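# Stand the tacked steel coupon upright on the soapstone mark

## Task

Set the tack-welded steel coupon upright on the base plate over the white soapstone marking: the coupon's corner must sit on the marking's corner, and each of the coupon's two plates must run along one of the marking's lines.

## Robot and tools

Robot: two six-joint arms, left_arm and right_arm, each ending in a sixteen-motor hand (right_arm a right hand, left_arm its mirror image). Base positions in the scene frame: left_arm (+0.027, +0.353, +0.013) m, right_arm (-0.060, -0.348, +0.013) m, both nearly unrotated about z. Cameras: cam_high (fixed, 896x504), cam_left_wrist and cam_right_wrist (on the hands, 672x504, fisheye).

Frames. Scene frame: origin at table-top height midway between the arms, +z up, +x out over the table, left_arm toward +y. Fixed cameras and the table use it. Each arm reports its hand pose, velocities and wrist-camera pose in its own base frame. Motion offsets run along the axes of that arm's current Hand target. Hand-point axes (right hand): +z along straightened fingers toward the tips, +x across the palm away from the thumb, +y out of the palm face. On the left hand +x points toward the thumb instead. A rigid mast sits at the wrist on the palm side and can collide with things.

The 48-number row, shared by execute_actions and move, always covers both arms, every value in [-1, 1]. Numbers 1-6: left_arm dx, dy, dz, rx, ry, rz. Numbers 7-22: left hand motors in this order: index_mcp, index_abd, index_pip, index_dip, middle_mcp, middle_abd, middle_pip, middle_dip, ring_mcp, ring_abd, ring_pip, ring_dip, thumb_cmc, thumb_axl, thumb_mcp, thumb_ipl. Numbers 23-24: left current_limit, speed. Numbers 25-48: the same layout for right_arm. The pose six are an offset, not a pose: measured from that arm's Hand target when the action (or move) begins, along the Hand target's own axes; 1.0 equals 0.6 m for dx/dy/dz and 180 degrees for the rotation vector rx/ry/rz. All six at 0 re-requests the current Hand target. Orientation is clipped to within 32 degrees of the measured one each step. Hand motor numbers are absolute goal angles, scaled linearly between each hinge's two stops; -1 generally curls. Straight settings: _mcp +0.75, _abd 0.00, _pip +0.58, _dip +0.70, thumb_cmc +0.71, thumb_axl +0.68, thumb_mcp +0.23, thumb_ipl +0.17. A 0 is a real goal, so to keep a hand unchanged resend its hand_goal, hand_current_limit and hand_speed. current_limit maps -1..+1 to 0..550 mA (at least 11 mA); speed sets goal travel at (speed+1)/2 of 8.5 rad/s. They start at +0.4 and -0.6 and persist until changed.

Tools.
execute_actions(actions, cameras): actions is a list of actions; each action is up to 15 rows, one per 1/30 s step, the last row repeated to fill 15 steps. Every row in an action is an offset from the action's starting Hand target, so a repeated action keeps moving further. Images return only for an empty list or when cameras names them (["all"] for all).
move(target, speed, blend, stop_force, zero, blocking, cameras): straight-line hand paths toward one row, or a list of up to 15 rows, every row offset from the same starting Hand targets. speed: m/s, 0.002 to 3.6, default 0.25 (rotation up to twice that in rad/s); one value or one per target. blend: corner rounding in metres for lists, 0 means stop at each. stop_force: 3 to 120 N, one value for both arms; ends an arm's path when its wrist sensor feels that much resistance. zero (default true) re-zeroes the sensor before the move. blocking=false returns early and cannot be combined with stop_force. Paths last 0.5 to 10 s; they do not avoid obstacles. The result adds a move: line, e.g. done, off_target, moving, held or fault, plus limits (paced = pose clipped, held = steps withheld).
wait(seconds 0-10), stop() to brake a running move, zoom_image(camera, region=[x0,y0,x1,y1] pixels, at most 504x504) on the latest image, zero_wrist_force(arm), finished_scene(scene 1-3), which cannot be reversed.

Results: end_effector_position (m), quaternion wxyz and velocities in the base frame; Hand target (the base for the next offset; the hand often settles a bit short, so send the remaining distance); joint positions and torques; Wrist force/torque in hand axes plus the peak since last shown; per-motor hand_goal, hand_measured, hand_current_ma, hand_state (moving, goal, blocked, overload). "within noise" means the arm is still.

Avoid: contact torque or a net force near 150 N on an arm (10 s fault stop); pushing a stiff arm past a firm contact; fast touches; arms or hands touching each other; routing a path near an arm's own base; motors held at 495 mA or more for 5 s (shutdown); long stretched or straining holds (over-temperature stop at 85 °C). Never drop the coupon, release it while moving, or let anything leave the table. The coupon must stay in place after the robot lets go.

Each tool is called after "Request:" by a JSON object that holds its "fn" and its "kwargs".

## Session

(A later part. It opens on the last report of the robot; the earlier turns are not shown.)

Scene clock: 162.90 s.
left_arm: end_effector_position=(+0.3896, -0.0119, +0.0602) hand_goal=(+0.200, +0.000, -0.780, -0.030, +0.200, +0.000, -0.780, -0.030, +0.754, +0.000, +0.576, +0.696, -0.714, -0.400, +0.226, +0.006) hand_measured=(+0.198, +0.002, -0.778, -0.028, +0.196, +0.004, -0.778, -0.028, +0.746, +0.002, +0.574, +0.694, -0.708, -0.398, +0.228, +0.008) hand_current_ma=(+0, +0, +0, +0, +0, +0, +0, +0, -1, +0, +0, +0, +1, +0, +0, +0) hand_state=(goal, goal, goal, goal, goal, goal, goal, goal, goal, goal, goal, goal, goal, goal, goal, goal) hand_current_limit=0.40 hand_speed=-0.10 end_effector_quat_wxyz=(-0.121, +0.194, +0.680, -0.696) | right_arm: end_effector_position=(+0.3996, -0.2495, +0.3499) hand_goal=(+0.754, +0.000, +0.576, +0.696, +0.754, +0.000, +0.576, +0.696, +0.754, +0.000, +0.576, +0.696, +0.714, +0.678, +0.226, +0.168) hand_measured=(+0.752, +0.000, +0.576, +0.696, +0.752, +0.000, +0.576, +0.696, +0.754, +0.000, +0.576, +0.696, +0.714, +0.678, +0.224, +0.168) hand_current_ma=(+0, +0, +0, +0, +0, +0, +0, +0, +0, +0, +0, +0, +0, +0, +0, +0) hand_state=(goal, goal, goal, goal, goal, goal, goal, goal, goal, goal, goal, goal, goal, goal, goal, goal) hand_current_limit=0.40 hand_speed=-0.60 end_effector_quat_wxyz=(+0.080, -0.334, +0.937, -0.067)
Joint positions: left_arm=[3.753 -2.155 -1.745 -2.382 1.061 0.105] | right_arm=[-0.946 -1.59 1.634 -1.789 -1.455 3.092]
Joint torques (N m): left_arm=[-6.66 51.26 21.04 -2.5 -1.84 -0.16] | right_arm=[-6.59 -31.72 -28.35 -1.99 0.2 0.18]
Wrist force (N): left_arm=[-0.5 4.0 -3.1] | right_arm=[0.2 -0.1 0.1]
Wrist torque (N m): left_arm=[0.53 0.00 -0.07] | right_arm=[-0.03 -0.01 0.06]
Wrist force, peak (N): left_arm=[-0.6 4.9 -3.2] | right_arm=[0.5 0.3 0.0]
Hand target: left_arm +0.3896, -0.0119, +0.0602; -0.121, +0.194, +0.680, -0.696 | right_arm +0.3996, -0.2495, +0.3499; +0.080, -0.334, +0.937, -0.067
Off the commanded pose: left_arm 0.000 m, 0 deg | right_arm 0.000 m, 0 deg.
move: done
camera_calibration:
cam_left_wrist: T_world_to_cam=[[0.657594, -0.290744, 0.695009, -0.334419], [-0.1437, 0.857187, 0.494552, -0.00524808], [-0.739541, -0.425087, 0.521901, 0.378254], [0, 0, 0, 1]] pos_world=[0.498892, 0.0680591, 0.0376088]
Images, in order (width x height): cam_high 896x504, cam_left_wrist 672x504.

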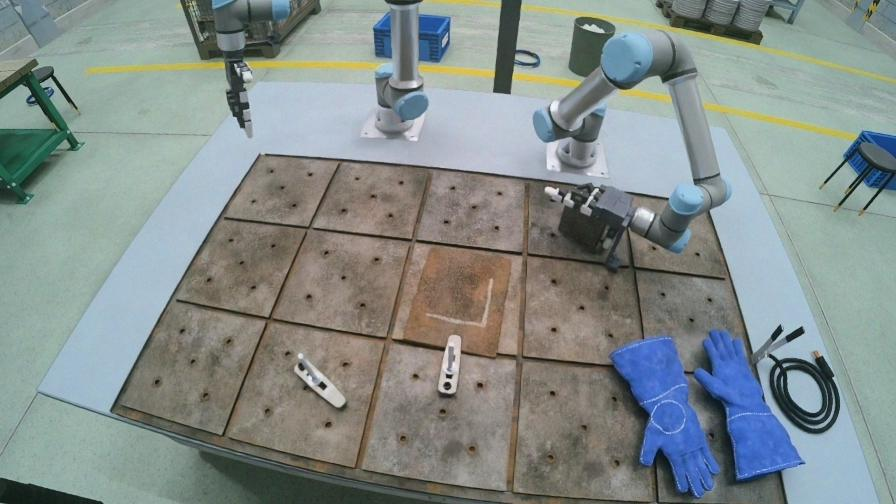

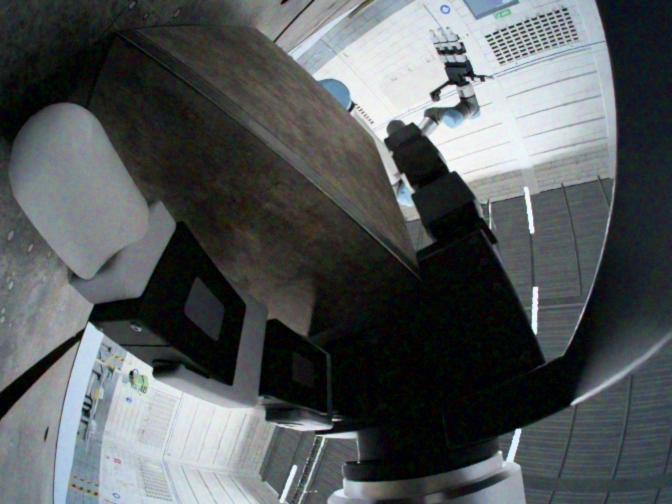

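Request:
{"fn": "move", "kwargs": {"target": [0,0,0.025,0,0,0, 0.2,0,-0.78,-0.03,0.2,0,-0.78,-0.03,0.754,0,0.576,0.696,-0.714,-0.4,0.226,0.005,0.4,-0.1, 0,0,0,0,0,0,0.754,0,0.576,0.696,0.754,0,0.576,0.696,0.754,0,0.576,0.696,0.714,0.678,0.226,0.168,0.4,-0.6], "speed": 0.01, "stop_force": 3}}

Request:
{"fn": "execute_actions", "kwargs": {"actions": [[[0,0,0,0,0,0, -0.1,0,-0.79,-0.03,-0.1,0,-0.79,-0.03,0.754,0,0.576,0.696,-0.714,-0.4,0.226,0.005,0.78,-0.6, 0,0,0,0,0,0,0.754,0,0.576,0.696,0.754,0,0.576,0.696,0.754,0,0.576,0.696,0.714,0.678,0.226,0.168,0.4,-0.6]],[[0,0,0,0,0,0, -0.6,0,-0.8,-0.03,-0.6,0,-0.8,-0.03,0.754,0,0.576,0.696,-0.714,-0.4,0.226,0.005,0.78,-0.6, 0,0,0,0,0,0,0.754,0,0.576,0.696,0.754,0,0.576,0.696,0.754,0,0.576,0.696,0.714,0.678,0.226,0.168,0.4,-0.6]]], "cameras": ["cam_left_wrist"]}}

Request:
{"fn": "move", "kwargs": {"target": [-0.0017,-0.0166,0,0,0,0, -0.6,0,-0.8,-0.03,-0.6,0,-0.8,-0.03,0.754,0,0.576,0.696,-0.714,-0.4,0.226,0.005,0.78,-0.6, 0,0,0,0,0,0,0.754,0,0.576,0.696,0.754,0,0.576,0.696,0.754,0,0.576,0.696,0.714,0.678,0.226,0.168,0.4,-0.6], "speed": 0.01, "cameras": ["cam_left_wrist","cam_high"]}}

Request:
{"fn": "zoom_image", "kwargs": {"camera": "cam_high", "region": [540, 160, 670, 290]}}

Scene clock: 164.90 s.
left_arm: end_effector_position=(+0.3873, -0.0167, +0.0602) hand_goal=(+0.200, +0.000, -0.780, -0.030, +0.200, +0.000, -0.780, -0.030, +0.754, +0.000, +0.576, +0.696, -0.714, -0.400, +0.226, +0.006) hand_measured=(+0.198, +0.002, -0.778, -0.028, +0.196, +0.004, -0.778, -0.028, +0.746, +0.002, +0.574, +0.694, -0.706, -0.402, +0.228, +0.008) hand_current_ma=(+0, +0, +0, +0, +0, +0, +0, +0, -1, +0, +0, +0, +1, +0, +0, +0) hand_state=(goal, goal, goal, goal, goal, goal, goal, goal, goal, goal, goal, goal, goal, goal, goal, goal) hand_current_limit=0.40 hand_speed=-0.10 end_effector_quat_wxyz=(-0.121, +0.194, +0.680, -0.696) | right_arm: end_effector_position=(+0.3996, -0.2495, +0.3499) hand_goal=(+0.754, +0.000, +0.576, +0.696, +0.754, +0.000, +0.576, +0.696, +0.754, +0.000, +0.576, +0.696, +0.714, +0.678, +0.226, +0.168) hand_measured=(+0.752, +0.000, +0.576, +0.696, +0.752, +0.000, +0.576, +0.696, +0.754, +0.000, +0.576, +0.696, +0.714, +0.678, +0.224, +0.168) hand_current_ma=(+0, +0, +0, +0, +0, +0, +0, +0, +0, +0, +0, +0, +0, +0, +0, +0) hand_state=(goal, goal, goal, goal, goal, goal, goal, goal, goal, goal, goal, goal, goal, goal, goal, goal) hand_current_limit=0.40 hand_speed=-0.60 end_effector_quat_wxyz=(+0.080, -0.334, +0.937, -0.067)
Joint positions: left_arm=[3.748 -2.149 -1.758 -2.376 1.056 0.104] | right_arm=[-0.946 -1.59 1.634 -1.789 -1.455 3.092]
Joint torques (N m): left_arm=[6.55 23.15 20.23 -3.81 2.35 -0.51] | right_arm=[-7.31 -31.47 -28.74 -1.9 0.38 0.17]
Wrist force (N): left_arm=[-0.5 3.3 -6.5] | right_arm=[0.1 0.3 0.2]
Wrist torque (N m): left_arm=[0.48 -0.02 -0.07] | right_arm=[0.02 0.00 0.06]
Wrist force, peak (N): left_arm=[0.7 2.8 -12.7] | right_arm=[0.5 0.3 0.2]
Hand target: left_arm +0.3873, -0.0167, +0.0602; -0.121, +0.194, +0.680, -0.696 (not the last commanded pose) | right_arm +0.3996, -0.2495, +0.3499; +0.080, -0.334, +0.937, -0.067
Off the commanded pose: left_arm 0.010 m, 0 deg | right_arm 0.000 m, 0 deg.
move: contact (left_arm)

Scene clock: 166.10 s.
left_arm: end_effector_position=(+0.3873, -0.0167, +0.0602) hand_goal=(-0.600, +0.000, -0.800, -0.030, -0.600, +0.000, -0.800, -0.030, +0.754, +0.000, +0.576, +0.696, -0.714, -0.400, +0.226, +0.006) hand_measured=(-0.086, +0.002, -0.768, -0.038, -0.088, +0.008, -0.778, -0.030, +0.746, +0.002, +0.574, +0.694, -0.706, -0.404, +0.228, +0.008) hand_current_ma=(+489, +0, +18, -1, +489, +1, +9, +0, -1, +0, +0, +0, +1, +0, +0, +0) hand_state=(blocked, goal, blocked, goal, blocked, goal, blocked, goal, goal, goal, goal, goal, goal, goal, goal, goal) hand_current_limit=0.78 hand_speed=-0.60 end_effector_quat_wxyz=(-0.121, +0.194, +0.680, -0.696) | right_arm: end_effector_position=(+0.3996, -0.2495, +0.3499) hand_goal=(+0.754, +0.000, +0.576, +0.696, +0.754, +0.000, +0.576, +0.696, +0.754, +0.000, +0.576, +0.696, +0.714, +0.678, +0.226, +0.168) hand_measured=(+0.752, +0.000, +0.576, +0.696, +0.752, +0.000, +0.576, +0.696, +0.754, +0.000, +0.576, +0.696, +0.714, +0.678, +0.224, +0.168) hand_current_ma=(+0, +0, +0, +0, +0, +0, +0, +0, +0, +0, +0, +0, +0, +0, +0, +0) hand_state=(goal, goal, goal, goal, goal, goal, goal, goal, goal, goal, goal, goal, goal, goal, goal, goal) hand_current_limit=0.40 hand_speed=-0.60 end_effector_quat_wxyz=(+0.080, -0.334, +0.937, -0.067)
Joint positions: left_arm=[3.748 -2.149 -1.758 -2.376 1.056 0.104] | right_arm=[-0.946 -1.59 1.634 -1.789 -1.455 3.092]
Joint torques (N m): left_arm=[6.63 29.12 21.02 -2.15 1.56 0.04] | right_arm=[-6.38 -31.12 -28.57 -1.79 0.32 0.18]
Wrist force (N): left_arm=[2.0 6.3 -0.9] | right_arm=[0.3 0.1 0.3]
Wrist torque (N m): left_arm=[0.51 -0.11 -0.06] | right_arm=[-0.02 -0.03 0.07]
Wrist force, peak (N): left_arm=[-0.1 3.6 -6.8] | right_arm=[0.4 0.1 0.3]
Hand target: left_arm +0.3873, -0.0167, +0.0602; -0.121, +0.194, +0.680, -0.696 | right_arm +0.3996, -0.2495, +0.3499; +0.080, -0.334, +0.937, -0.067
Off the commanded pose: left_arm 0.000 m, 0 deg | right_arm 0.000 m, 0 deg.
Step readings (end_effector_position of left_arm | right_arm):
0: (+0.3873, -0.0167, +0.0602) | (+0.3996, -0.2495, +0.3499)
1: (+0.3873, -0.0167, +0.0602) | (+0.3996, -0.2495, +0.3499)
2: (+0.3873, -0.0167, +0.0602) | (+0.3996, -0.2495, +0.3499)
4: (+0.3873, -0.0167, +0.0602) | (+0.3996, -0.2495, +0.3499)
8: (+0.3873, -0.0167, +0.0602) | (+0.3996, -0.2495, +0.3499)
15: (+0.3873, -0.0167, +0.0602) | (+0.3996, -0.2495, +0.3499)
16: (+0.3873, -0.0167, +0.0602) | (+0.3996, -0.2495, +0.3499)
17: (+0.3873, -0.0167, +0.0602) | (+0.3996, -0.2495, +0.3499)
19: (+0.3873, -0.0167, +0.0602) | (+0.3996, -0.2495, +0.3499)
23: (+0.3873, -0.0167, +0.0602) | (+0.3996, -0.2495, +0.3499)
30: (+0.3873, -0.0167, +0.0602) | (+0.3996, -0.2495, +0.3499)
camera_calibration:
cam_left_wrist: T_world_to_cam=[[0.657584, -0.290685, 0.695043, -0.334204], [-0.143745, 0.857206, 0.494504, -0.00147699], [-0.739541, -0.425088, 0.521901, 0.374608], [0, 0, 0, 1]] pos_world=[0.496593, 0.0633589, 0.0375088]
Images, in order (width x height): cam_left_wrist 672x504.

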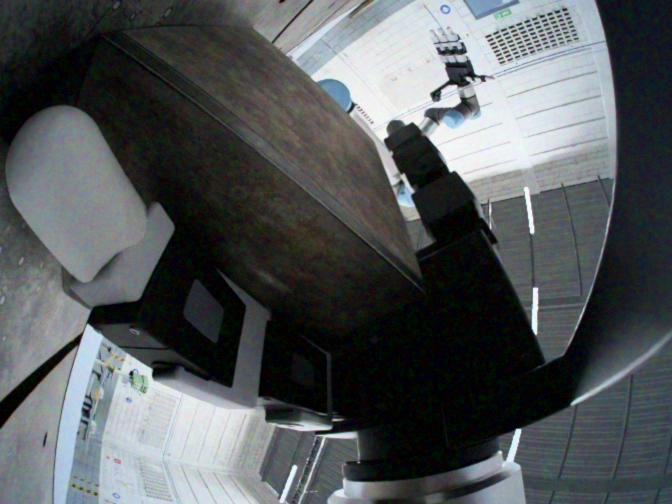

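Scene clock: 167.33 s.
left_arm: end_effector_position=(+0.3873, -0.0167, +0.0703) hand_goal=(-0.600, +0.000, -0.800, -0.030, -0.600, +0.000, -0.800, -0.030, +0.754, +0.000, +0.576, +0.696, -0.714, -0.400, +0.226, +0.006) hand_measured=(-0.086, +0.006, -0.728, -0.024, -0.088, +0.010, -0.750, -0.020, +0.746, +0.002, +0.574, +0.694, -0.700, -0.406, +0.232, +0.008) hand_current_ma=(+489, +0, +80, +1, +489, +1, +40, +2, -1, +0, +0, +0, +4, -1, +1, +0) hand_state=(blocked, goal, blocked, goal, blocked, goal, blocked, goal, goal, goal, goal, goal, goal, goal, goal, goal) hand_current_limit=0.78 hand_speed=-0.60 end_effector_quat_wxyz=(-0.121, +0.194, +0.680, -0.696) | right_arm: end_effector_position=(+0.3996, -0.2495, +0.3499) hand_goal=(+0.754, +0.000, +0.576, +0.696, +0.754, +0.000, +0.576, +0.696, +0.754, +0.000, +0.576, +0.696, +0.714, +0.678, +0.226, +0.168) hand_measured=(+0.752, +0.000, +0.576, +0.696, +0.752, +0.000, +0.576, +0.696, +0.754, +0.000, +0.576, +0.696, +0.714, +0.678, +0.224, +0.168) hand_current_ma=(+0, +0, +0, +0, +0, +0, +0, +0, +0, +0, +0, +0, +0, +0, +0, +0) hand_state=(goal, goal, goal, goal, goal, goal, goal, goal, goal, goal, goal, goal, goal, goal, goal, goal) hand_current_limit=0.40 hand_speed=-0.60 end_effector_quat_wxyz=(+0.080, -0.334, +0.937, -0.067)
Joint positions: left_arm=[3.748 -2.132 -1.752 -2.398 1.056 0.104] | right_arm=[-0.946 -1.59 1.634 -1.789 -1.455 3.092]
Joint torques (N m): left_arm=[8.85 41.61 19.87 -3.22 2.52 0.52] | right_arm=[-6.34 -31.64 -28.54 -1.88 0.2 0.2]
Wrist force (N): left_arm=[-0.4 17.4 -3.2] | right_arm=[0.0 0.0 0.1]
Wrist torque (N m): left_arm=[1.44 -0.06 -0.17] | right_arm=[-0.01 0.01 0.05]
Wrist force, peak (N): left_arm=[-0.4 17.8 -3.5] | right_arm=[0.5 0.2 0.2]
Hand target: left_arm +0.3873, -0.0167, +0.0702; -0.121, +0.194, +0.680, -0.696 | right_arm +0.3996, -0.2495, +0.3499; +0.080, -0.334, +0.937, -0.067
Off the commanded pose: left_arm 0.000 m, 0 deg | right_arm 0.000 m, 0 deg.
move: done
camera_calibration:
cam_left_wrist: T_world_to_cam=[[0.657594, -0.290744, 0.695009, -0.341293], [-0.1437, 0.857187, 0.494552, -0.00654479], [-0.739541, -0.425087, 0.521901, 0.369284], [0, 0, 0, 1]] pos_world=[0.496592, 0.0633591, 0.0477088]
Images, in order (width x height): cam_high 896x504, cam_left_wrist 672x504.

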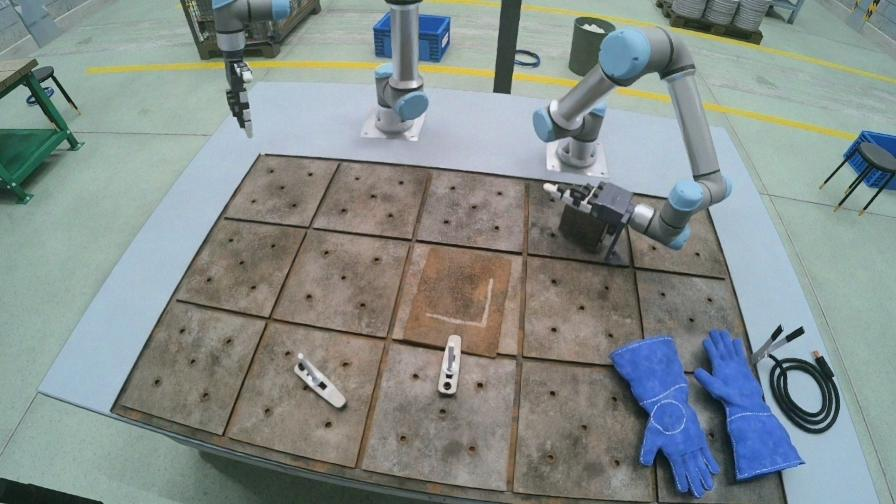

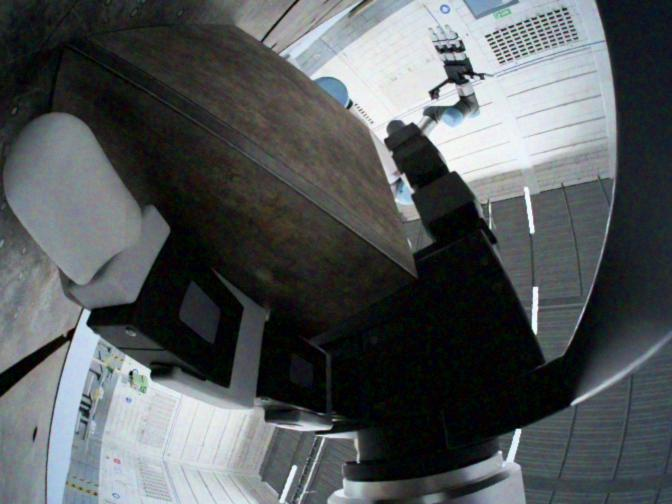

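Scaled by 3.877 from the camera's 896x504 image, which has a finer 1280x720 frame.

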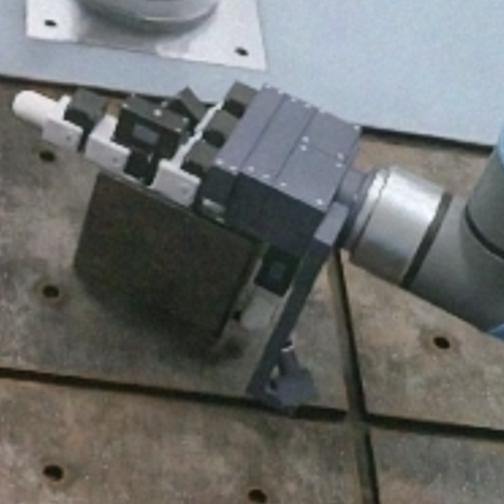

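Request:
{"fn": "move", "kwargs": {"target": [-0.0035,-0.0332,0,0,0,0, -0.6,0,-0.8,-0.03,-0.6,0,-0.8,-0.03,0.754,0,0.576,0.696,-0.714,-0.4,0.226,0.005,0.78,-0.6, 0,0,0,0,0,0,0.754,0,0.576,0.696,0.754,0,0.576,0.696,0.754,0,0.576,0.696,0.714,0.678,0.226,0.168,0.4,-0.6], "speed": 0.02, "cameras": ["cam_left_wrist","cam_high"]}}

Request:
{"fn": "zoom_image", "kwargs": {"camera": "cam_high", "region": [540, 150, 670, 280]}}

Scene clock: 170.13 s.
left_arm: end_effector_position=(+0.3873, -0.0166, +0.0903) hand_goal=(-0.600, +0.000, -0.800, -0.030, -0.600, +0.000, -0.800, -0.030, +0.754, +0.000, +0.576, +0.696, -0.714, -0.400, +0.226, +0.006) hand_measured=(-0.086, +0.002, -0.712, -0.012, -0.430, +0.004, -0.756, -0.024, +0.746, +0.002, +0.574, +0.694, -0.702, -0.400, +0.232, +0.008) hand_current_ma=(+490, +0, +119, +5, +480, +0, +31, +1, -1, +0, +0, +0, +3, +0, +1, +0) hand_state=(blocked, goal, blocked, goal, blocked, goal, blocked, goal, goal, goal, goal, goal, goal, goal, goal, goal) hand_current_limit=0.78 hand_speed=-0.60 end_effector_quat_wxyz=(-0.121, +0.194, +0.680, -0.696) | right_arm: end_effector_position=(+0.3996, -0.2495, +0.3499) hand_goal=(+0.754, +0.000, +0.576, +0.696, +0.754, +0.000, +0.576, +0.696, +0.754, +0.000, +0.576, +0.696, +0.714, +0.678, +0.226, +0.168) hand_measured=(+0.752, +0.000, +0.576, +0.696, +0.752, +0.000, +0.576, +0.696, +0.754, +0.000, +0.576, +0.696, +0.714, +0.678, +0.224, +0.168) hand_current_ma=(+0, +0, +0, +0, +0, +0, +0, +0, +0, +0, +0, +0, +0, +0, +0, +0) hand_state=(goal, goal, goal, goal, goal, goal, goal, goal, goal, goal, goal, goal, goal, goal, goal, goal) hand_current_limit=0.40 hand_speed=-0.60 end_effector_quat_wxyz=(+0.080, -0.334, +0.937, -0.067)
Joint positions: left_arm=[3.748 -2.1 -1.739 -2.442 1.056 0.105] | right_arm=[-0.946 -1.59 1.634 -1.789 -1.455 3.092]
Joint torques (N m): left_arm=[1.1 25.39 10.36 -0.64 0.39 0.46] | right_arm=[-5.88 -30.98 -29.12 -1.77 0.4 0.02]
Wrist force (N): left_arm=[-0.8 11.8 -6.7] | right_arm=[0.5 -0.1 0.1]
Wrist torque (N m): left_arm=[1.23 -0.13 -0.02] | right_arm=[-0.03 -0.04 0.09]
Wrist force, peak (N): left_arm=[-0.2 18.2 -3.2] | right_arm=[0.5 0.0 0.3]
Hand target: left_arm +0.3873, -0.0167, +0.0902; -0.121, +0.194, +0.680, -0.696 | right_arm +0.3996, -0.2495, +0.3499; +0.080, -0.334, +0.937, -0.067
Off the commanded pose: left_arm 0.000 m, 0 deg | right_arm 0.000 m, 0 deg.
move: done
camera_calibration:
cam_left_wrist: T_world_to_cam=[[0.657414, -0.290852, 0.695135, -0.355105], [-0.143859, 0.857092, 0.49467, -0.0163582], [-0.73967, -0.425204, 0.521622, 0.358938], [0, 0, 0, 1]] pos_world=[0.496593, 0.0633597, 0.0677074]
Images, in order (width x height): cam_high 896x504, cam_left_wrist 672x504.

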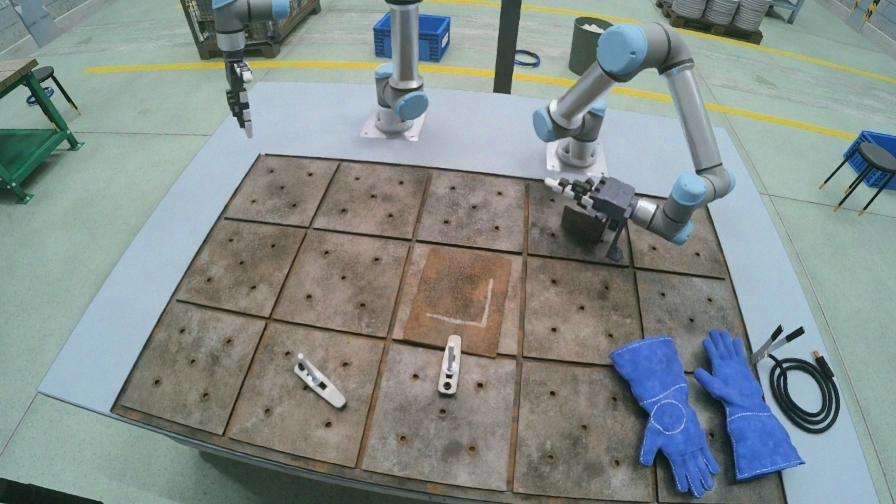

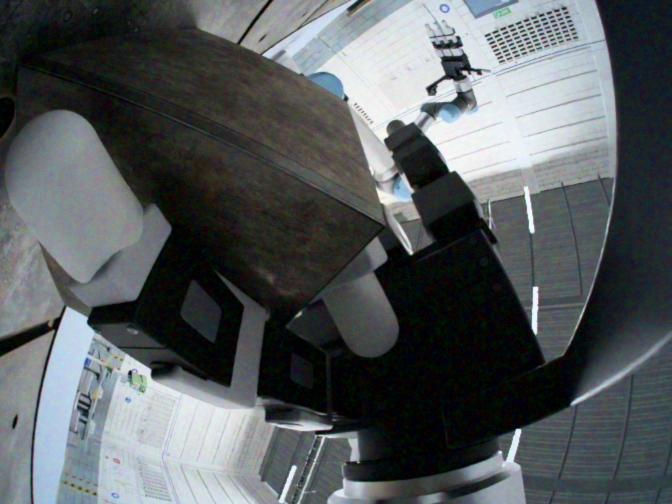

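Scaled by 3.877 from the camera's 896x504 image, which has a finer 1280x720 frame.

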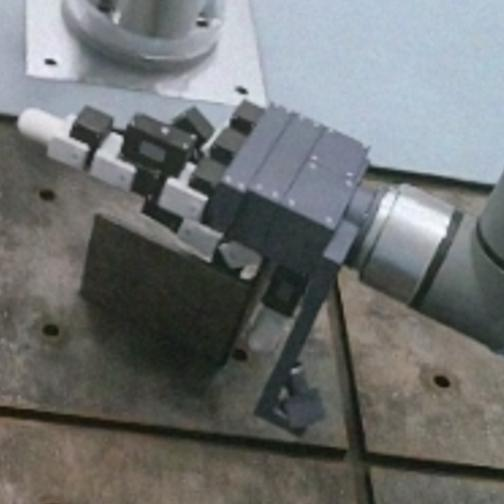

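Request:
{"fn": "move", "kwargs": {"target": [0.0052,0.0497,0,0,0,0, -0.6,0,-0.8,-0.03,-0.43,0,-0.8,-0.03,0.754,0,0.576,0.696,-0.714,-0.4,0.226,0.005,0.78,-0.6, 0,0,0,0,0,0,0.754,0,0.576,0.696,0.754,0,0.576,0.696,0.754,0,0.576,0.696,0.714,0.678,0.226,0.168,0.4,-0.6], "speed": 0.015, "stop_force": 20, "cameras": ["cam_left_wrist","cam_high"]}}

Request:
{"fn": "zoom_image", "kwargs": {"camera": "cam_high", "region": [540, 160, 670, 290]}}

Scene clock: 174.13 s.
left_arm: end_effector_position=(+0.3872, -0.0167, +0.0815) hand_goal=(-0.600, +0.000, -0.800, -0.030, -0.430, +0.000, -0.800, -0.030, +0.754, +0.000, +0.576, +0.696, -0.714, -0.400, +0.226, +0.006) hand_measured=(-0.098, -0.010, -0.760, -0.052, -0.402, +0.004, -0.780, -0.016, +0.746, +0.002, +0.574, +0.694, -0.712, -0.400, +0.230, +0.008) hand_current_ma=(+490, -1, +27, -8, +15, +0, +7, +3, -1, +0, +0, +0, +0, +0, +0, +0) hand_state=(blocked, goal, blocked, blocked, blocked, goal, blocked, goal, goal, goal, goal, goal, goal, goal, goal, goal) hand_current_limit=0.78 hand_speed=-0.60 end_effector_quat_wxyz=(-0.121, +0.194, +0.680, -0.696) | right_arm: end_effector_position=(+0.3996, -0.2495, +0.3499) hand_goal=(+0.754, +0.000, +0.576, +0.696, +0.754, +0.000, +0.576, +0.696, +0.754, +0.000, +0.576, +0.696, +0.714, +0.678, +0.226, +0.168) hand_measured=(+0.752, +0.000, +0.576, +0.696, +0.752, +0.000, +0.576, +0.696, +0.754, +0.000, +0.576, +0.696, +0.714, +0.678, +0.224, +0.168) hand_current_ma=(+0, +0, +0, +0, +0, +0, +0, +0, +0, +0, +0, +0, +0, +0, +0, +0) hand_state=(goal, goal, goal, goal, goal, goal, goal, goal, goal, goal, goal, goal, goal, goal, goal, goal) hand_current_limit=0.40 hand_speed=-0.60 end_effector_quat_wxyz=(+0.080, -0.334, +0.937, -0.067)
Joint positions: left_arm=[3.748 -2.114 -1.745 -2.423 1.056 0.105] | right_arm=[-0.946 -1.59 1.634 -1.789 -1.455 3.092]
Joint torques (N m): left_arm=[-7.63 49.92 20.45 -4.18 -1.86 0.41] | right_arm=[-6.52 -31.94 -29.49 -1.84 0.32 -0.04]
Wrist force (N): left_arm=[-0.8 6.7 -6.3] | right_arm=[0.1 0.0 0.0]
Wrist torque (N m): left_arm=[0.68 -0.07 0.07] | right_arm=[0.00 0.00 0.05]
Wrist force, peak (N): left_arm=[-0.8 11.3 -7.8] | right_arm=[0.4 0.2 0.3]
Hand target: left_arm +0.3873, -0.0167, +0.0815; -0.121, +0.194, +0.680, -0.696 (not the last commanded pose) | right_arm +0.3996, -0.2495, +0.3499; +0.080, -0.334, +0.937, -0.067
Off the commanded pose: left_arm 0.021 m, 0 deg | right_arm 0.000 m, 0 deg.
move: contact (left_arm)
camera_calibration:
cam_left_wrist: T_world_to_cam=[[0.657584, -0.290685, 0.695043, -0.349078], [-0.143745, 0.857206, 0.494504, -0.0120594], [-0.739541, -0.425088, 0.521901, 0.363439], [0, 0, 0, 1]] pos_world=[0.496593, 0.0633589, 0.0589088]
Images, in order (width x height): cam_high 896x504, cam_left_wrist 672x504.

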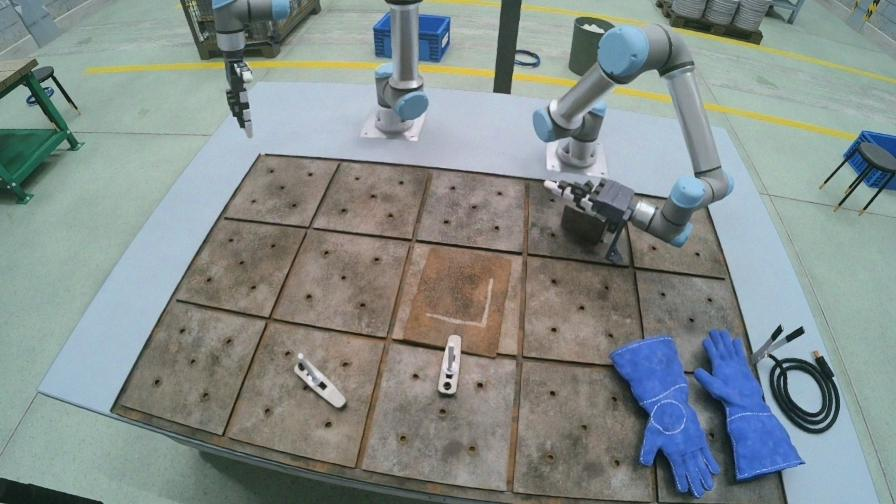

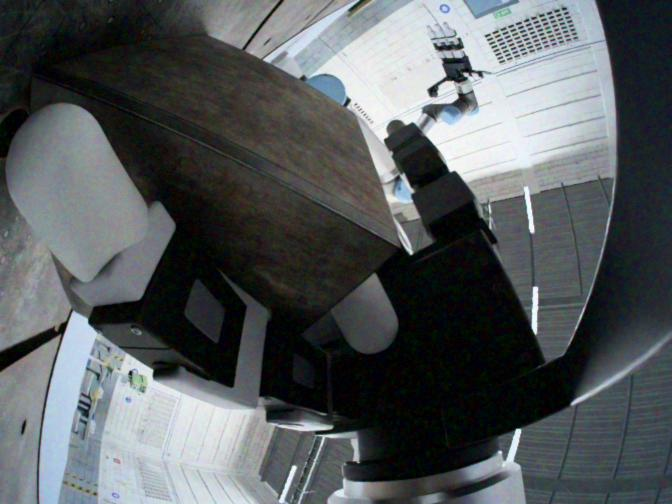

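Scaled by 3.877 from the camera's 896x504 image, which has a finer 1280x720 frame.

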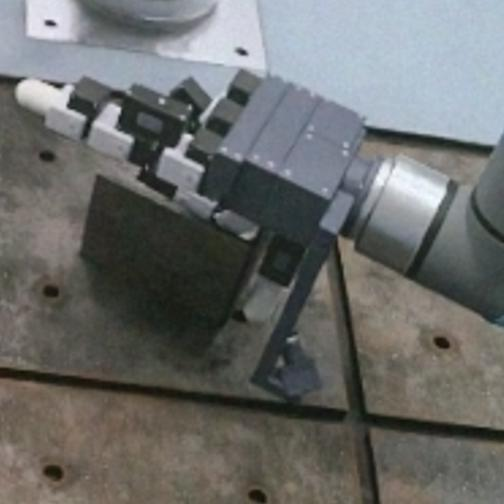

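Request:
{"fn": "move", "kwargs": {"target": [-0.001,-0.01,0,0,0,0, -0.6,0,-0.8,-0.03,0.2,0,-0.8,-0.03,0.754,0,0.576,0.696,-0.714,-0.4,0.226,0.005,0.78,-0.6, 0,0,0,0,0,0,0.754,0,0.576,0.696,0.754,0,0.576,0.696,0.754,0,0.576,0.696,0.714,0.678,0.226,0.168,0.4,-0.6], "speed": 0.015}}

Request:
{"fn": "move", "kwargs": {"target": [0.0047,0.0448,0,0,0,0, -0.6,0,-0.8,-0.03,0.2,0,-0.8,-0.03,0.754,0,0.576,0.696,-0.714,-0.4,0.226,0.005,0.78,-0.6, 0,0,0,0,0,0,0.754,0,0.576,0.696,0.754,0,0.576,0.696,0.754,0,0.576,0.696,0.714,0.678,0.226,0.168,0.4,-0.6], "speed": 0.015, "stop_force": 20, "cameras": ["cam_left_wrist","cam_high"]}}

Request:
{"fn": "zoom_image", "kwargs": {"camera": "cam_high", "region": [540, 160, 670, 290]}}

Scene clock: 177.03 s.
left_arm: end_effector_position=(+0.3872, -0.0167, +0.0877) hand_goal=(-0.600, +0.000, -0.800, -0.030, +0.200, +0.000, -0.800, -0.030, +0.754, +0.000, +0.576, +0.696, -0.714, -0.400, +0.226, +0.006) hand_measured=(-0.098, +0.002, -0.720, -0.022, +0.186, +0.004, -0.800, -0.032, +0.746, +0.002, +0.574, +0.694, -0.712, -0.394, +0.228, +0.008) hand_current_ma=(+489, +0, +101, +1, -3, +0, +0, +0, -1, +0, +0, +0, +0, +1, +0, +0) hand_state=(blocked, goal, blocked, goal, goal, goal, goal, goal, goal, goal, goal, goal, goal, goal, goal, goal) hand_current_limit=0.78 hand_speed=-0.60 end_effector_quat_wxyz=(-0.121, +0.194, +0.680, -0.696) | right_arm: end_effector_position=(+0.3996, -0.2495, +0.3499) hand_goal=(+0.754, +0.000, +0.576, +0.696, +0.754, +0.000, +0.576, +0.696, +0.754, +0.000, +0.576, +0.696, +0.714, +0.678, +0.226, +0.168) hand_measured=(+0.752, +0.000, +0.576, +0.696, +0.752, +0.000, +0.576, +0.696, +0.754, +0.000, +0.576, +0.696, +0.714, +0.678, +0.224, +0.168) hand_current_ma=(+0, +0, +0, +0, +0, +0, +0, +0, +0, +0, +0, +0, +0, +0, +0, +0) hand_state=(goal, goal, goal, goal, goal, goal, goal, goal, goal, goal, goal, goal, goal, goal, goal, goal) hand_current_limit=0.40 hand_speed=-0.60 end_effector_quat_wxyz=(+0.080, -0.334, +0.937, -0.067)
Joint positions: left_arm=[3.748 -2.104 -1.741 -2.436 1.056 0.105] | right_arm=[-0.946 -1.59 1.634 -1.789 -1.455 3.092]
Joint torques (N m): left_arm=[1.84 33.64 16.55 -1.28 1.15 0.61] | right_arm=[-6.89 -31.16 -28.52 -1.89 0.47 -0.04]
Wrist force (N): left_arm=[-1.0 13.5 -5.3] | right_arm=[0.2 0.1 0.1]
Wrist torque (N m): left_arm=[1.29 -0.16 0.00] | right_arm=[0.00 0.00 0.07]
Wrist force, peak (N): left_arm=[-1.3 13.7 -5.8] | right_arm=[0.5 0.2 0.3]
Hand target: left_arm +0.3872, -0.0167, +0.0875; -0.121, +0.194, +0.680, -0.696 | right_arm +0.3996, -0.2495, +0.3499; +0.080, -0.334, +0.937, -0.067
Off the commanded pose: left_arm 0.000 m, 0 deg | right_arm 0.000 m, 0 deg.
move: done

Scene clock: 178.97 s.
left_arm: end_effector_position=(+0.3872, -0.0167, +0.0738) hand_goal=(-0.600, +0.000, -0.800, -0.030, +0.200, +0.000, -0.800, -0.030, +0.754, +0.000, +0.576, +0.696, -0.714, -0.400, +0.226, +0.006) hand_measured=(-0.120, +0.020, -0.802, -0.080, +0.204, +0.056, -0.804, -0.032, +0.746, +0.002, +0.574, +0.694, -0.716, -0.396, +0.226, +0.008) hand_current_ma=(+489, +6, +0, -42, +0, +38, +0, +0, -1, +0, +0, +0, +0, +0, +0, +0) hand_state=(blocked, blocked, goal, blocked, goal, blocked, goal, goal, goal, goal, goal, goal, goal, goal, goal, goal) hand_current_limit=0.78 hand_speed=-0.60 end_effector_quat_wxyz=(-0.121, +0.194, +0.680, -0.696) | right_arm: end_effector_position=(+0.3996, -0.2495, +0.3499) hand_goal=(+0.754, +0.000, +0.576, +0.696, +0.754, +0.000, +0.576, +0.696, +0.754, +0.000, +0.576, +0.696, +0.714, +0.678, +0.226, +0.168) hand_measured=(+0.752, +0.000, +0.576, +0.696, +0.752, +0.000, +0.576, +0.696, +0.754, +0.000, +0.576, +0.696, +0.714, +0.678, +0.224, +0.168) hand_current_ma=(+0, +0, +0, +0, +0, +0, +0, +0, +0, +0, +0, +0, +0, +0, +0, +0) hand_state=(goal, goal, goal, goal, goal, goal, goal, goal, goal, goal, goal, goal, goal, goal, goal, goal) hand_current_limit=0.40 hand_speed=-0.60 end_effector_quat_wxyz=(+0.080, -0.334, +0.937, -0.067)
Joint positions: left_arm=[3.748 -2.126 -1.75 -2.406 1.056 0.105] | right_arm=[-0.946 -1.59 1.634 -1.789 -1.455 3.092]
Joint torques (N m): left_arm=[4.12 50.26 23.38 -3.97 0.9 0.43] | right_arm=[-6.57 -31.23 -28.5 -1.86 0.29 -0.03]
Wrist force (N): left_arm=[1.6 8.1 -1.4] | right_arm=[0.1 0.0 0.2]
Wrist torque (N m): left_arm=[0.65 -0.08 -0.09] | right_arm=[-0.03 -0.01 0.06]
Wrist force, peak (N): left_arm=[-1.4 13.8 -5.5] | right_arm=[0.4 0.2 0.1]
Hand target: left_arm +0.3872, -0.0167, +0.0738; -0.121, +0.194, +0.680, -0.696 (not the last commanded pose) | right_arm +0.3996, -0.2495, +0.3499; +0.080, -0.334, +0.937, -0.067
Off the commanded pose: left_arm 0.013 m, 0 deg | right_arm 0.000 m, 0 deg.
move: contact (left_arm)
camera_calibration:
cam_left_wrist: T_world_to_cam=[[0.65758, -0.29066, 0.695058, -0.343661], [-0.143765, 0.857215, 0.494484, -0.00825569], [-0.739541, -0.425088, 0.521901, 0.367384], [0, 0, 0, 1]] pos_world=[0.496493, 0.0633587, 0.0512088]
Images, in order (width x height): cam_high 896x504, cam_left_wrist 672x504.

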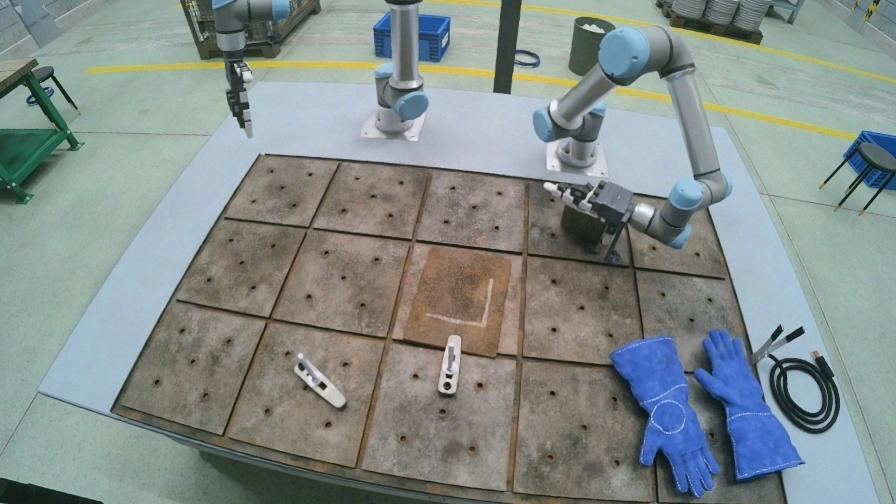

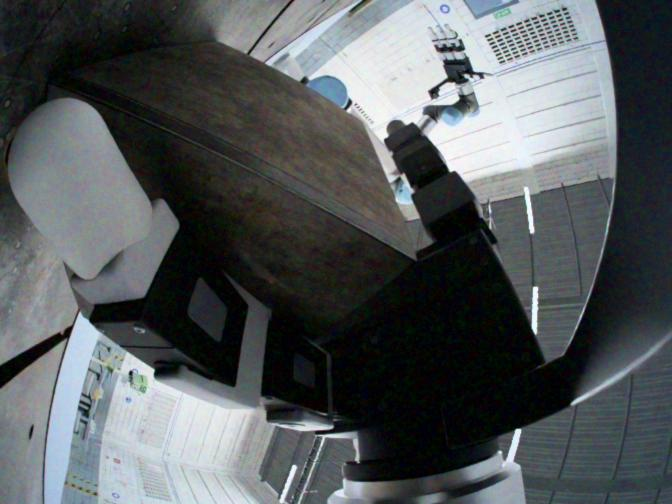

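Scaled by 3.877 from the camera's 896x504 image, which has a finer 1280x720 frame.

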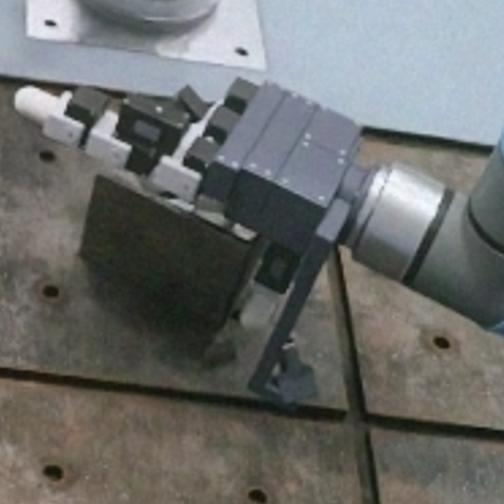

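Request:
{"fn": "execute_actions", "kwargs": {"actions": [[[0.0006,0.005,0,0,0,0, -0.3,0,-0.8,-0.03,0.2,0,-0.8,-0.03,0.754,0,0.576,0.696,-0.714,-0.4,0.226,0.005,0.2,-0.7, 0,0,0,0,0,0,0.754,0,0.576,0.696,0.754,0,0.576,0.696,0.754,0,0.576,0.696,0.714,0.678,0.226,0.168,0.4,-0.6]],[[0.0006,0.005,0,0,0,0, -0.3,0,-0.8,-0.03,0.2,0,-0.8,-0.03,0.754,0,0.576,0.696,-0.714,-0.4,0.226,0.005,-0.2,-0.7, 0,0,0,0,0,0,0.754,0,0.576,0.696,0.754,0,0.576,0.696,0.754,0,0.576,0.696,0.714,0.678,0.226,0.168,0.4,-0.6]],[[0.0006,0.005,0,0,0,0, -0.3,0,-0.8,-0.03,0.2,0,-0.8,-0.03,0.754,0,0.576,0.696,-0.714,-0.4,0.226,0.005,-0.5,-0.7, 0,0,0,0,0,0,0.754,0,0.576,0.696,0.754,0,0.576,0.696,0.754,0,0.576,0.696,0.714,0.678,0.226,0.168,0.4,-0.6]]], "cameras": ["cam_left_wrist","cam_high"]}}

Request:
{"fn": "zoom_image", "kwargs": {"camera": "cam_high", "region": [540, 160, 670, 290]}}

Scene clock: 181.00 s.
left_arm: end_effector_position=(+0.3871, -0.0166, +0.0647) hand_goal=(-0.300, +0.000, -0.800, -0.030, +0.200, +0.000, -0.800, -0.030, +0.754, +0.000, +0.576, +0.696, -0.714, -0.400, +0.226, +0.006) hand_measured=(-0.140, +0.024, -0.858, -0.102, +0.208, +0.050, -0.830, -0.040, +0.746, +0.002, +0.574, +0.694, -0.716, -0.408, +0.226, +0.008) hand_current_ma=(+138, +7, -53, -82, +1, +31, -15, -1, -1, +0, +0, +0, +0, -2, +0, +0) hand_state=(blocked, blocked, blocked, blocked, goal, blocked, blocked, goal, goal, goal, goal, goal, goal, goal, goal, goal) hand_current_limit=-0.50 hand_speed=-0.70 end_effector_quat_wxyz=(-0.121, +0.194, +0.680, -0.696) | right_arm: end_effector_position=(+0.3996, -0.2495, +0.3499) hand_goal=(+0.754, +0.000, +0.576, +0.696, +0.754, +0.000, +0.576, +0.696, +0.754, +0.000, +0.576, +0.696, +0.714, +0.678, +0.226, +0.168) hand_measured=(+0.752, +0.000, +0.576, +0.696, +0.752, +0.000, +0.576, +0.696, +0.754, +0.000, +0.576, +0.696, +0.714, +0.678, +0.224, +0.168) hand_current_ma=(+0, +0, +0, +0, +0, +0, +0, +0, +0, +0, +0, +0, +0, +0, +0, +0) hand_state=(goal, goal, goal, goal, goal, goal, goal, goal, goal, goal, goal, goal, goal, goal, goal, goal) hand_current_limit=0.40 hand_speed=-0.60 end_effector_quat_wxyz=(+0.080, -0.334, +0.937, -0.067)
Joint positions: left_arm=[3.748 -2.141 -1.756 -2.386 1.056 0.105] | right_arm=[-0.946 -1.59 1.634 -1.789 -1.455 3.092]
Joint torques (N m): left_arm=[4.15 46.76 22.68 -1.33 1.05 0.82] | right_arm=[-6.89 -31.49 -28.7 -1.82 0.33 0.06]
Wrist force (N): left_arm=[6.4 -8.4 -1.5] | right_arm=[0.3 0.3 0.0]
Wrist torque (N m): left_arm=[-0.78 -0.41 -0.10] | right_arm=[0.03 -0.03 0.08]
Wrist force, peak (N): left_arm=[9.3 -19.9 -1.0] | right_arm=[0.5 -0.1 -0.2]
Hand target: left_arm +0.3871, -0.0166, +0.0647; -0.121, +0.194, +0.680, -0.696 | right_arm +0.3996, -0.2495, +0.3499; +0.080, -0.334, +0.937, -0.067
Off the commanded pose: left_arm 0.000 m, 0 deg | right_arm 0.000 m, 0 deg.
Step readings (end_effector_position of left_arm | right_arm):
0: (+0.3872, -0.0167, +0.0738) | (+0.3996, -0.2495, +0.3499)
1: (+0.3872, -0.0167, +0.0738) | (+0.3996, -0.2495, +0.3499)
2: (+0.3872, -0.0166, +0.0732) | (+0.3996, -0.2495, +0.3499)
4: (+0.3873, -0.0166, +0.0712) | (+0.3996, -0.2495, +0.3499)
8: (+0.3872, -0.0166, +0.0705) | (+0.3996, -0.2495, +0.3499)
15: (+0.3871, -0.0167, +0.0707) | (+0.3996, -0.2495, +0.3499)
16: (+0.3872, -0.0167, +0.0707) | (+0.3996, -0.2495, +0.3499)
17: (+0.3872, -0.0166, +0.0702) | (+0.3996, -0.2495, +0.3499)
19: (+0.3872, -0.0166, +0.0683) | (+0.3996, -0.2495, +0.3499)
23: (+0.3872, -0.0166, +0.0675) | (+0.3996, -0.2495, +0.3499)
30: (+0.3871, -0.0166, +0.0677) | (+0.3996, -0.2495, +0.3499)
31: (+0.3871, -0.0166, +0.0677) | (+0.3996, -0.2495, +0.3499)
32: (+0.3871, -0.0166, +0.0671) | (+0.3996, -0.2495, +0.3499)
34: (+0.3871, -0.0166, +0.0652) | (+0.3996, -0.2495, +0.3499)
38: (+0.3871, -0.0166, +0.0645) | (+0.3996, -0.2495, +0.3499)
45: (+0.3871, -0.0166, +0.0646) | (+0.3996, -0.2495, +0.3499)
camera_calibration:
cam_left_wrist: T_world_to_cam=[[0.65769, -0.290659, 0.694955, -0.33732], [-0.143695, 0.857211, 0.494511, -0.00380602], [-0.739457, -0.425097, 0.522012, 0.372012], [0, 0, 0, 1]] pos_world=[0.496392, 0.0633587, 0.0421093]
Images, in order (width x height): cam_high 896x504, cam_left_wrist 672x504.

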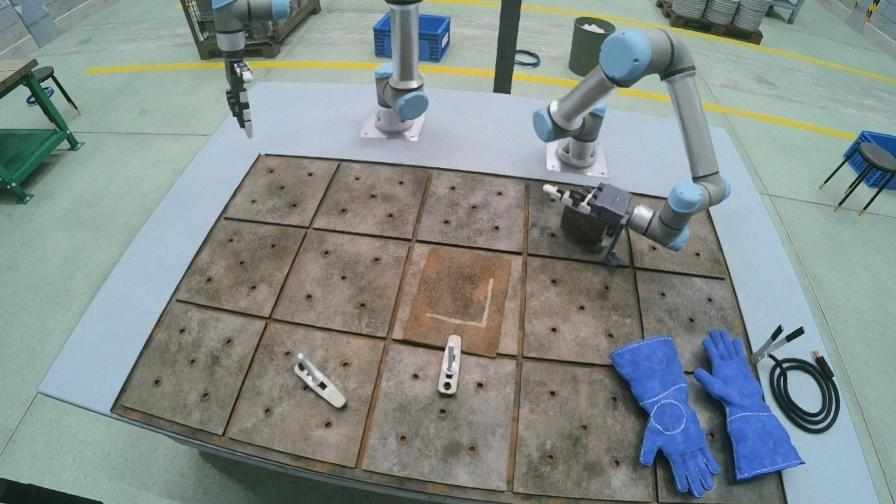

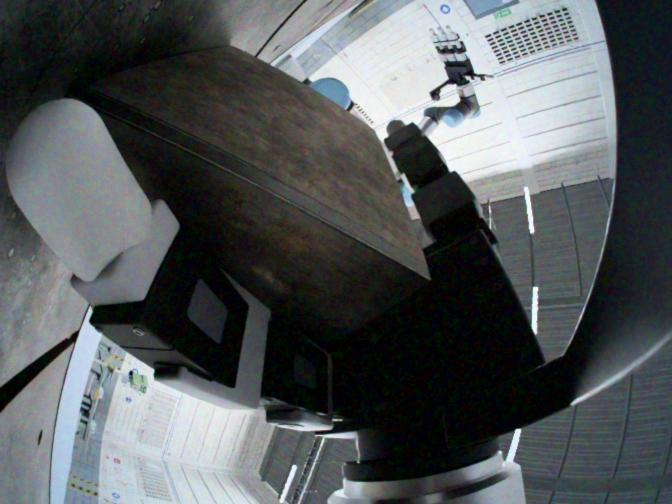

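Scaled by 3.877 from the camera's 896x504 image, which has a finer 1280x720 frame.

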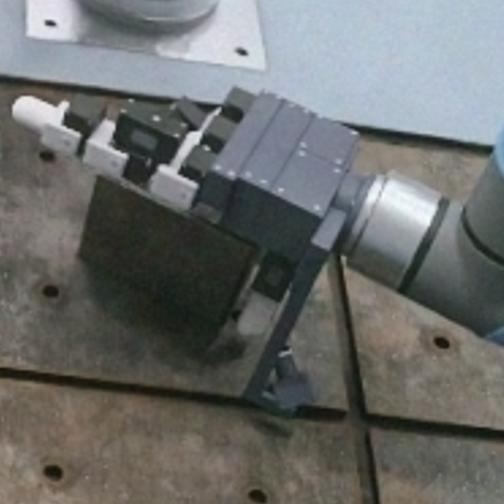

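Request:
{"fn": "execute_actions", "kwargs": {"actions": [[[0,0,0,0,0,0, -0.12,0,-0.84,-0.08,0.2,0,-0.82,-0.03,0.754,0,0.576,0.696,-0.714,-0.4,0.226,0.005,0.2,-0.9, 0,0,0,0,0,0,0.754,0,0.576,0.696,0.754,0,0.576,0.696,0.754,0,0.576,0.696,0.714,0.678,0.226,0.168,0.4,-0.6]],[[0,0,-0.003,0,0,0, -0.04,0,-0.82,-0.05,0.2,0,-0.8,-0.03,0.754,0,0.576,0.696,-0.714,-0.4,0.226,0.005,0.2,-0.96, 0,0,0,0,0,0,0.754,0,0.576,0.696,0.754,0,0.576,0.696,0.754,0,0.576,0.696,0.714,0.678,0.226,0.168,0.4,-0.6]],[[0,0,-0.003,0,0,0, 0.2,0,-0.8,-0.03,0.2,0,-0.8,-0.03,0.754,0,0.576,0.696,-0.714,-0.4,0.226,0.005,0.2,-0.93, 0,0,0,0,0,0,0.754,0,0.576,0.696,0.754,0,0.576,0.696,0.754,0,0.576,0.696,0.714,0.678,0.226,0.168,0.4,-0.6]],[[0.006,0,-0.003,0,0,0, 0.2,0,-0.8,-0.03,0.2,0,-0.8,-0.03,0.754,0,0.576,0.696,-0.714,-0.4,0.226,0.005,0.4,-0.8, 0,0,0,0,0,0,0.754,0,0.576,0.696,0.754,0,0.576,0.696,0.754,0,0.576,0.696,0.714,0.678,0.226,0.168,0.4,-0.6]]], "cameras": ["cam_left_wrist","cam_high"]}}

Request:
{"fn": "zoom_image", "kwargs": {"camera": "cam_high", "region": [540, 160, 670, 290]}}

Scene clock: 183.60 s.
left_arm: end_effector_position=(+0.3862, -0.0102, +0.0644) hand_goal=(+0.200, +0.000, -0.800, -0.030, +0.200, +0.000, -0.800, -0.030, +0.754, +0.000, +0.576, +0.696, -0.714, -0.400, +0.226, +0.006) hand_measured=(+0.190, +0.002, -0.800, -0.032, +0.210, +0.042, -0.808, -0.034, +0.746, +0.002, +0.574, +0.694, -0.714, -0.402, +0.226, +0.008) hand_current_ma=(-2, +0, +0, +0, +2, +22, -1, +0, -1, +0, +0, +0, +0, +0, +0, +0) hand_state=(goal, goal, goal, goal, goal, blocked, goal, goal, goal, goal, goal, goal, goal, goal, goal, goal) hand_current_limit=0.40 hand_speed=-0.80 end_effector_quat_wxyz=(-0.121, +0.194, +0.680, -0.696) | right_arm: end_effector_position=(+0.3996, -0.2495, +0.3499) hand_goal=(+0.754, +0.000, +0.576, +0.696, +0.754, +0.000, +0.576, +0.696, +0.754, +0.000, +0.576, +0.696, +0.714, +0.678, +0.226, +0.168) hand_measured=(+0.752, +0.000, +0.576, +0.696, +0.752, +0.000, +0.576, +0.696, +0.754, +0.000, +0.576, +0.696, +0.714, +0.678, +0.224, +0.168) hand_current_ma=(+0, +0, +0, +0, +0, +0, +0, +0, +0, +0, +0, +0, +0, +0, +0, +0) hand_state=(goal, goal, goal, goal, goal, goal, goal, goal, goal, goal, goal, goal, goal, goal, goal, goal) hand_current_limit=0.40 hand_speed=-0.60 end_effector_quat_wxyz=(+0.080, -0.334, +0.937, -0.067)
Joint positions: left_arm=[3.759 -2.144 -1.751 -2.387 1.067 0.105] | right_arm=[-0.946 -1.59 1.634 -1.789 -1.455 3.092]
Joint torques (N m): left_arm=[-7.3 35.17 23.88 -2.62 -2.69 1.51] | right_arm=[-6.23 -31.89 -29.34 -1.92 0.27 0.04]
Wrist force (N): left_arm=[3.0 1.7 0.9] | right_arm=[0.2 0.2 0.1]
Wrist torque (N m): left_arm=[0.26 -0.12 0.00] | right_arm=[0.02 -0.01 0.07]
Wrist force, peak (N): left_arm=[7.8 -10.8 2.4] | right_arm=[0.4 0.1 0.3]
Hand target: left_arm +0.3862, -0.0102, +0.0643; -0.121, +0.194, +0.680, -0.696 | right_arm +0.3996, -0.2495, +0.3499; +0.080, -0.334, +0.937, -0.067
Off the commanded pose: left_arm 0.000 m, 0 deg | right_arm 0.000 m, 0 deg.
Step readings (end_effector_position of left_arm | right_arm):
0: (+0.3871, -0.0166, +0.0647) | (+0.3996, -0.2495, +0.3499)
1: (+0.3871, -0.0166, +0.0647) | (+0.3996, -0.2495, +0.3499)
2: (+0.3871, -0.0166, +0.0647) | (+0.3996, -0.2495, +0.3499)
4: (+0.3871, -0.0166, +0.0647) | (+0.3996, -0.2495, +0.3499)
8: (+0.3871, -0.0166, +0.0647) | (+0.3996, -0.2495, +0.3499)
15: (+0.3871, -0.0166, +0.0647) | (+0.3996, -0.2495, +0.3499)
16: (+0.3871, -0.0166, +0.0647) | (+0.3996, -0.2495, +0.3499)
17: (+0.3873, -0.0162, +0.0648) | (+0.3996, -0.2495, +0.3499)
19: (+0.3878, -0.0151, +0.0648) | (+0.3996, -0.2495, +0.3499)
23: (+0.3880, -0.0148, +0.0648) | (+0.3996, -0.2495, +0.3499)
30: (+0.3879, -0.0149, +0.0647) | (+0.3996, -0.2495, +0.3499)
31: (+0.3879, -0.0149, +0.0647) | (+0.3996, -0.2495, +0.3499)
32: (+0.3881, -0.0147, +0.0647) | (+0.3996, -0.2495, +0.3499)
34: (+0.3886, -0.0137, +0.0647) | (+0.3996, -0.2495, +0.3499)
38: (+0.3887, -0.0133, +0.0647) | (+0.3996, -0.2495, +0.3499)
45: (+0.3886, -0.0133, +0.0647) | (+0.3996, -0.2495, +0.3499)
46: (+0.3886, -0.0133, +0.0647) | (+0.3996, -0.2495, +0.3499)
47: (+0.3880, -0.0126, +0.0646) | (+0.3996, -0.2495, +0.3499)
49: (+0.3865, -0.0105, +0.0643) | (+0.3996, -0.2495, +0.3499)
53: (+0.3860, -0.0100, +0.0643) | (+0.3996, -0.2495, +0.3499)
60: (+0.3862, -0.0102, +0.0643) | (+0.3996, -0.2495, +0.3499)
camera_calibration:
cam_left_wrist: T_world_to_cam=[[0.657594, -0.290744, 0.695009, -0.334579], [-0.1437, 0.857187, 0.494552, -0.00935672], [-0.739541, -0.425087, 0.521901, 0.374313], [0, 0, 0, 1]] pos_world=[0.495492, 0.0698591, 0.0418088]
Images, in order (width x height): cam_high 896x504, cam_left_wrist 672x504.

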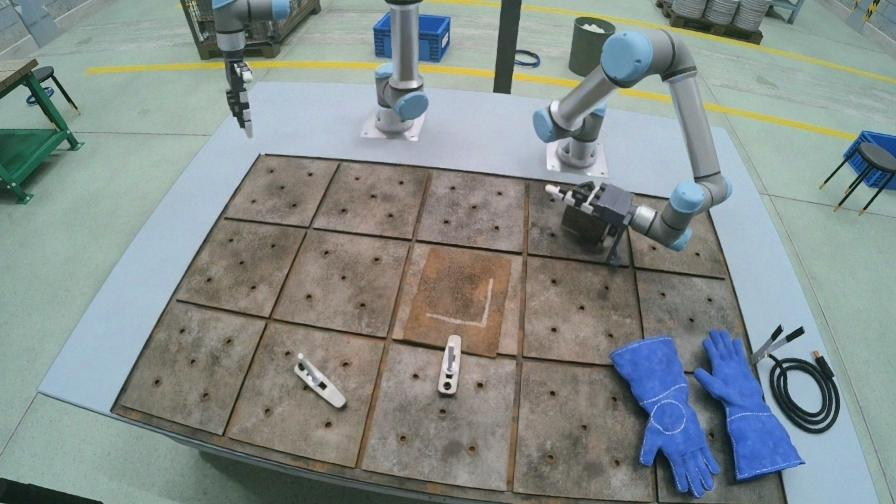

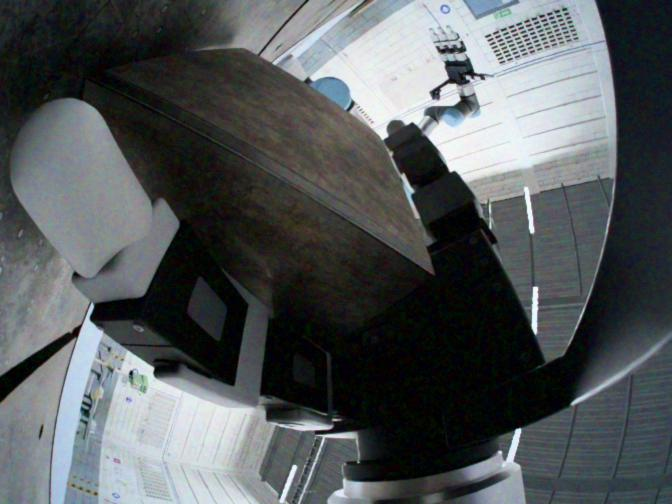

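Scaled by 3.877 from the camera's 896x504 image, which has a finer 1280x720 frame.

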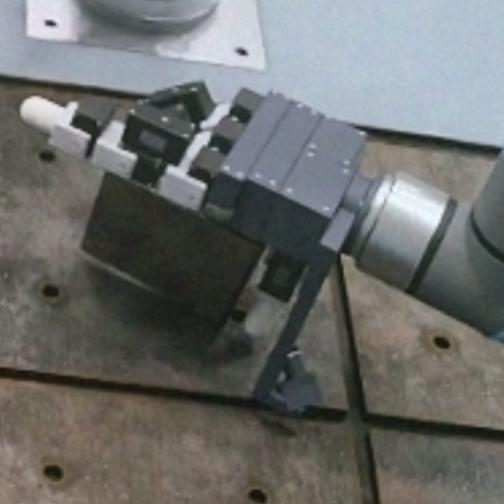

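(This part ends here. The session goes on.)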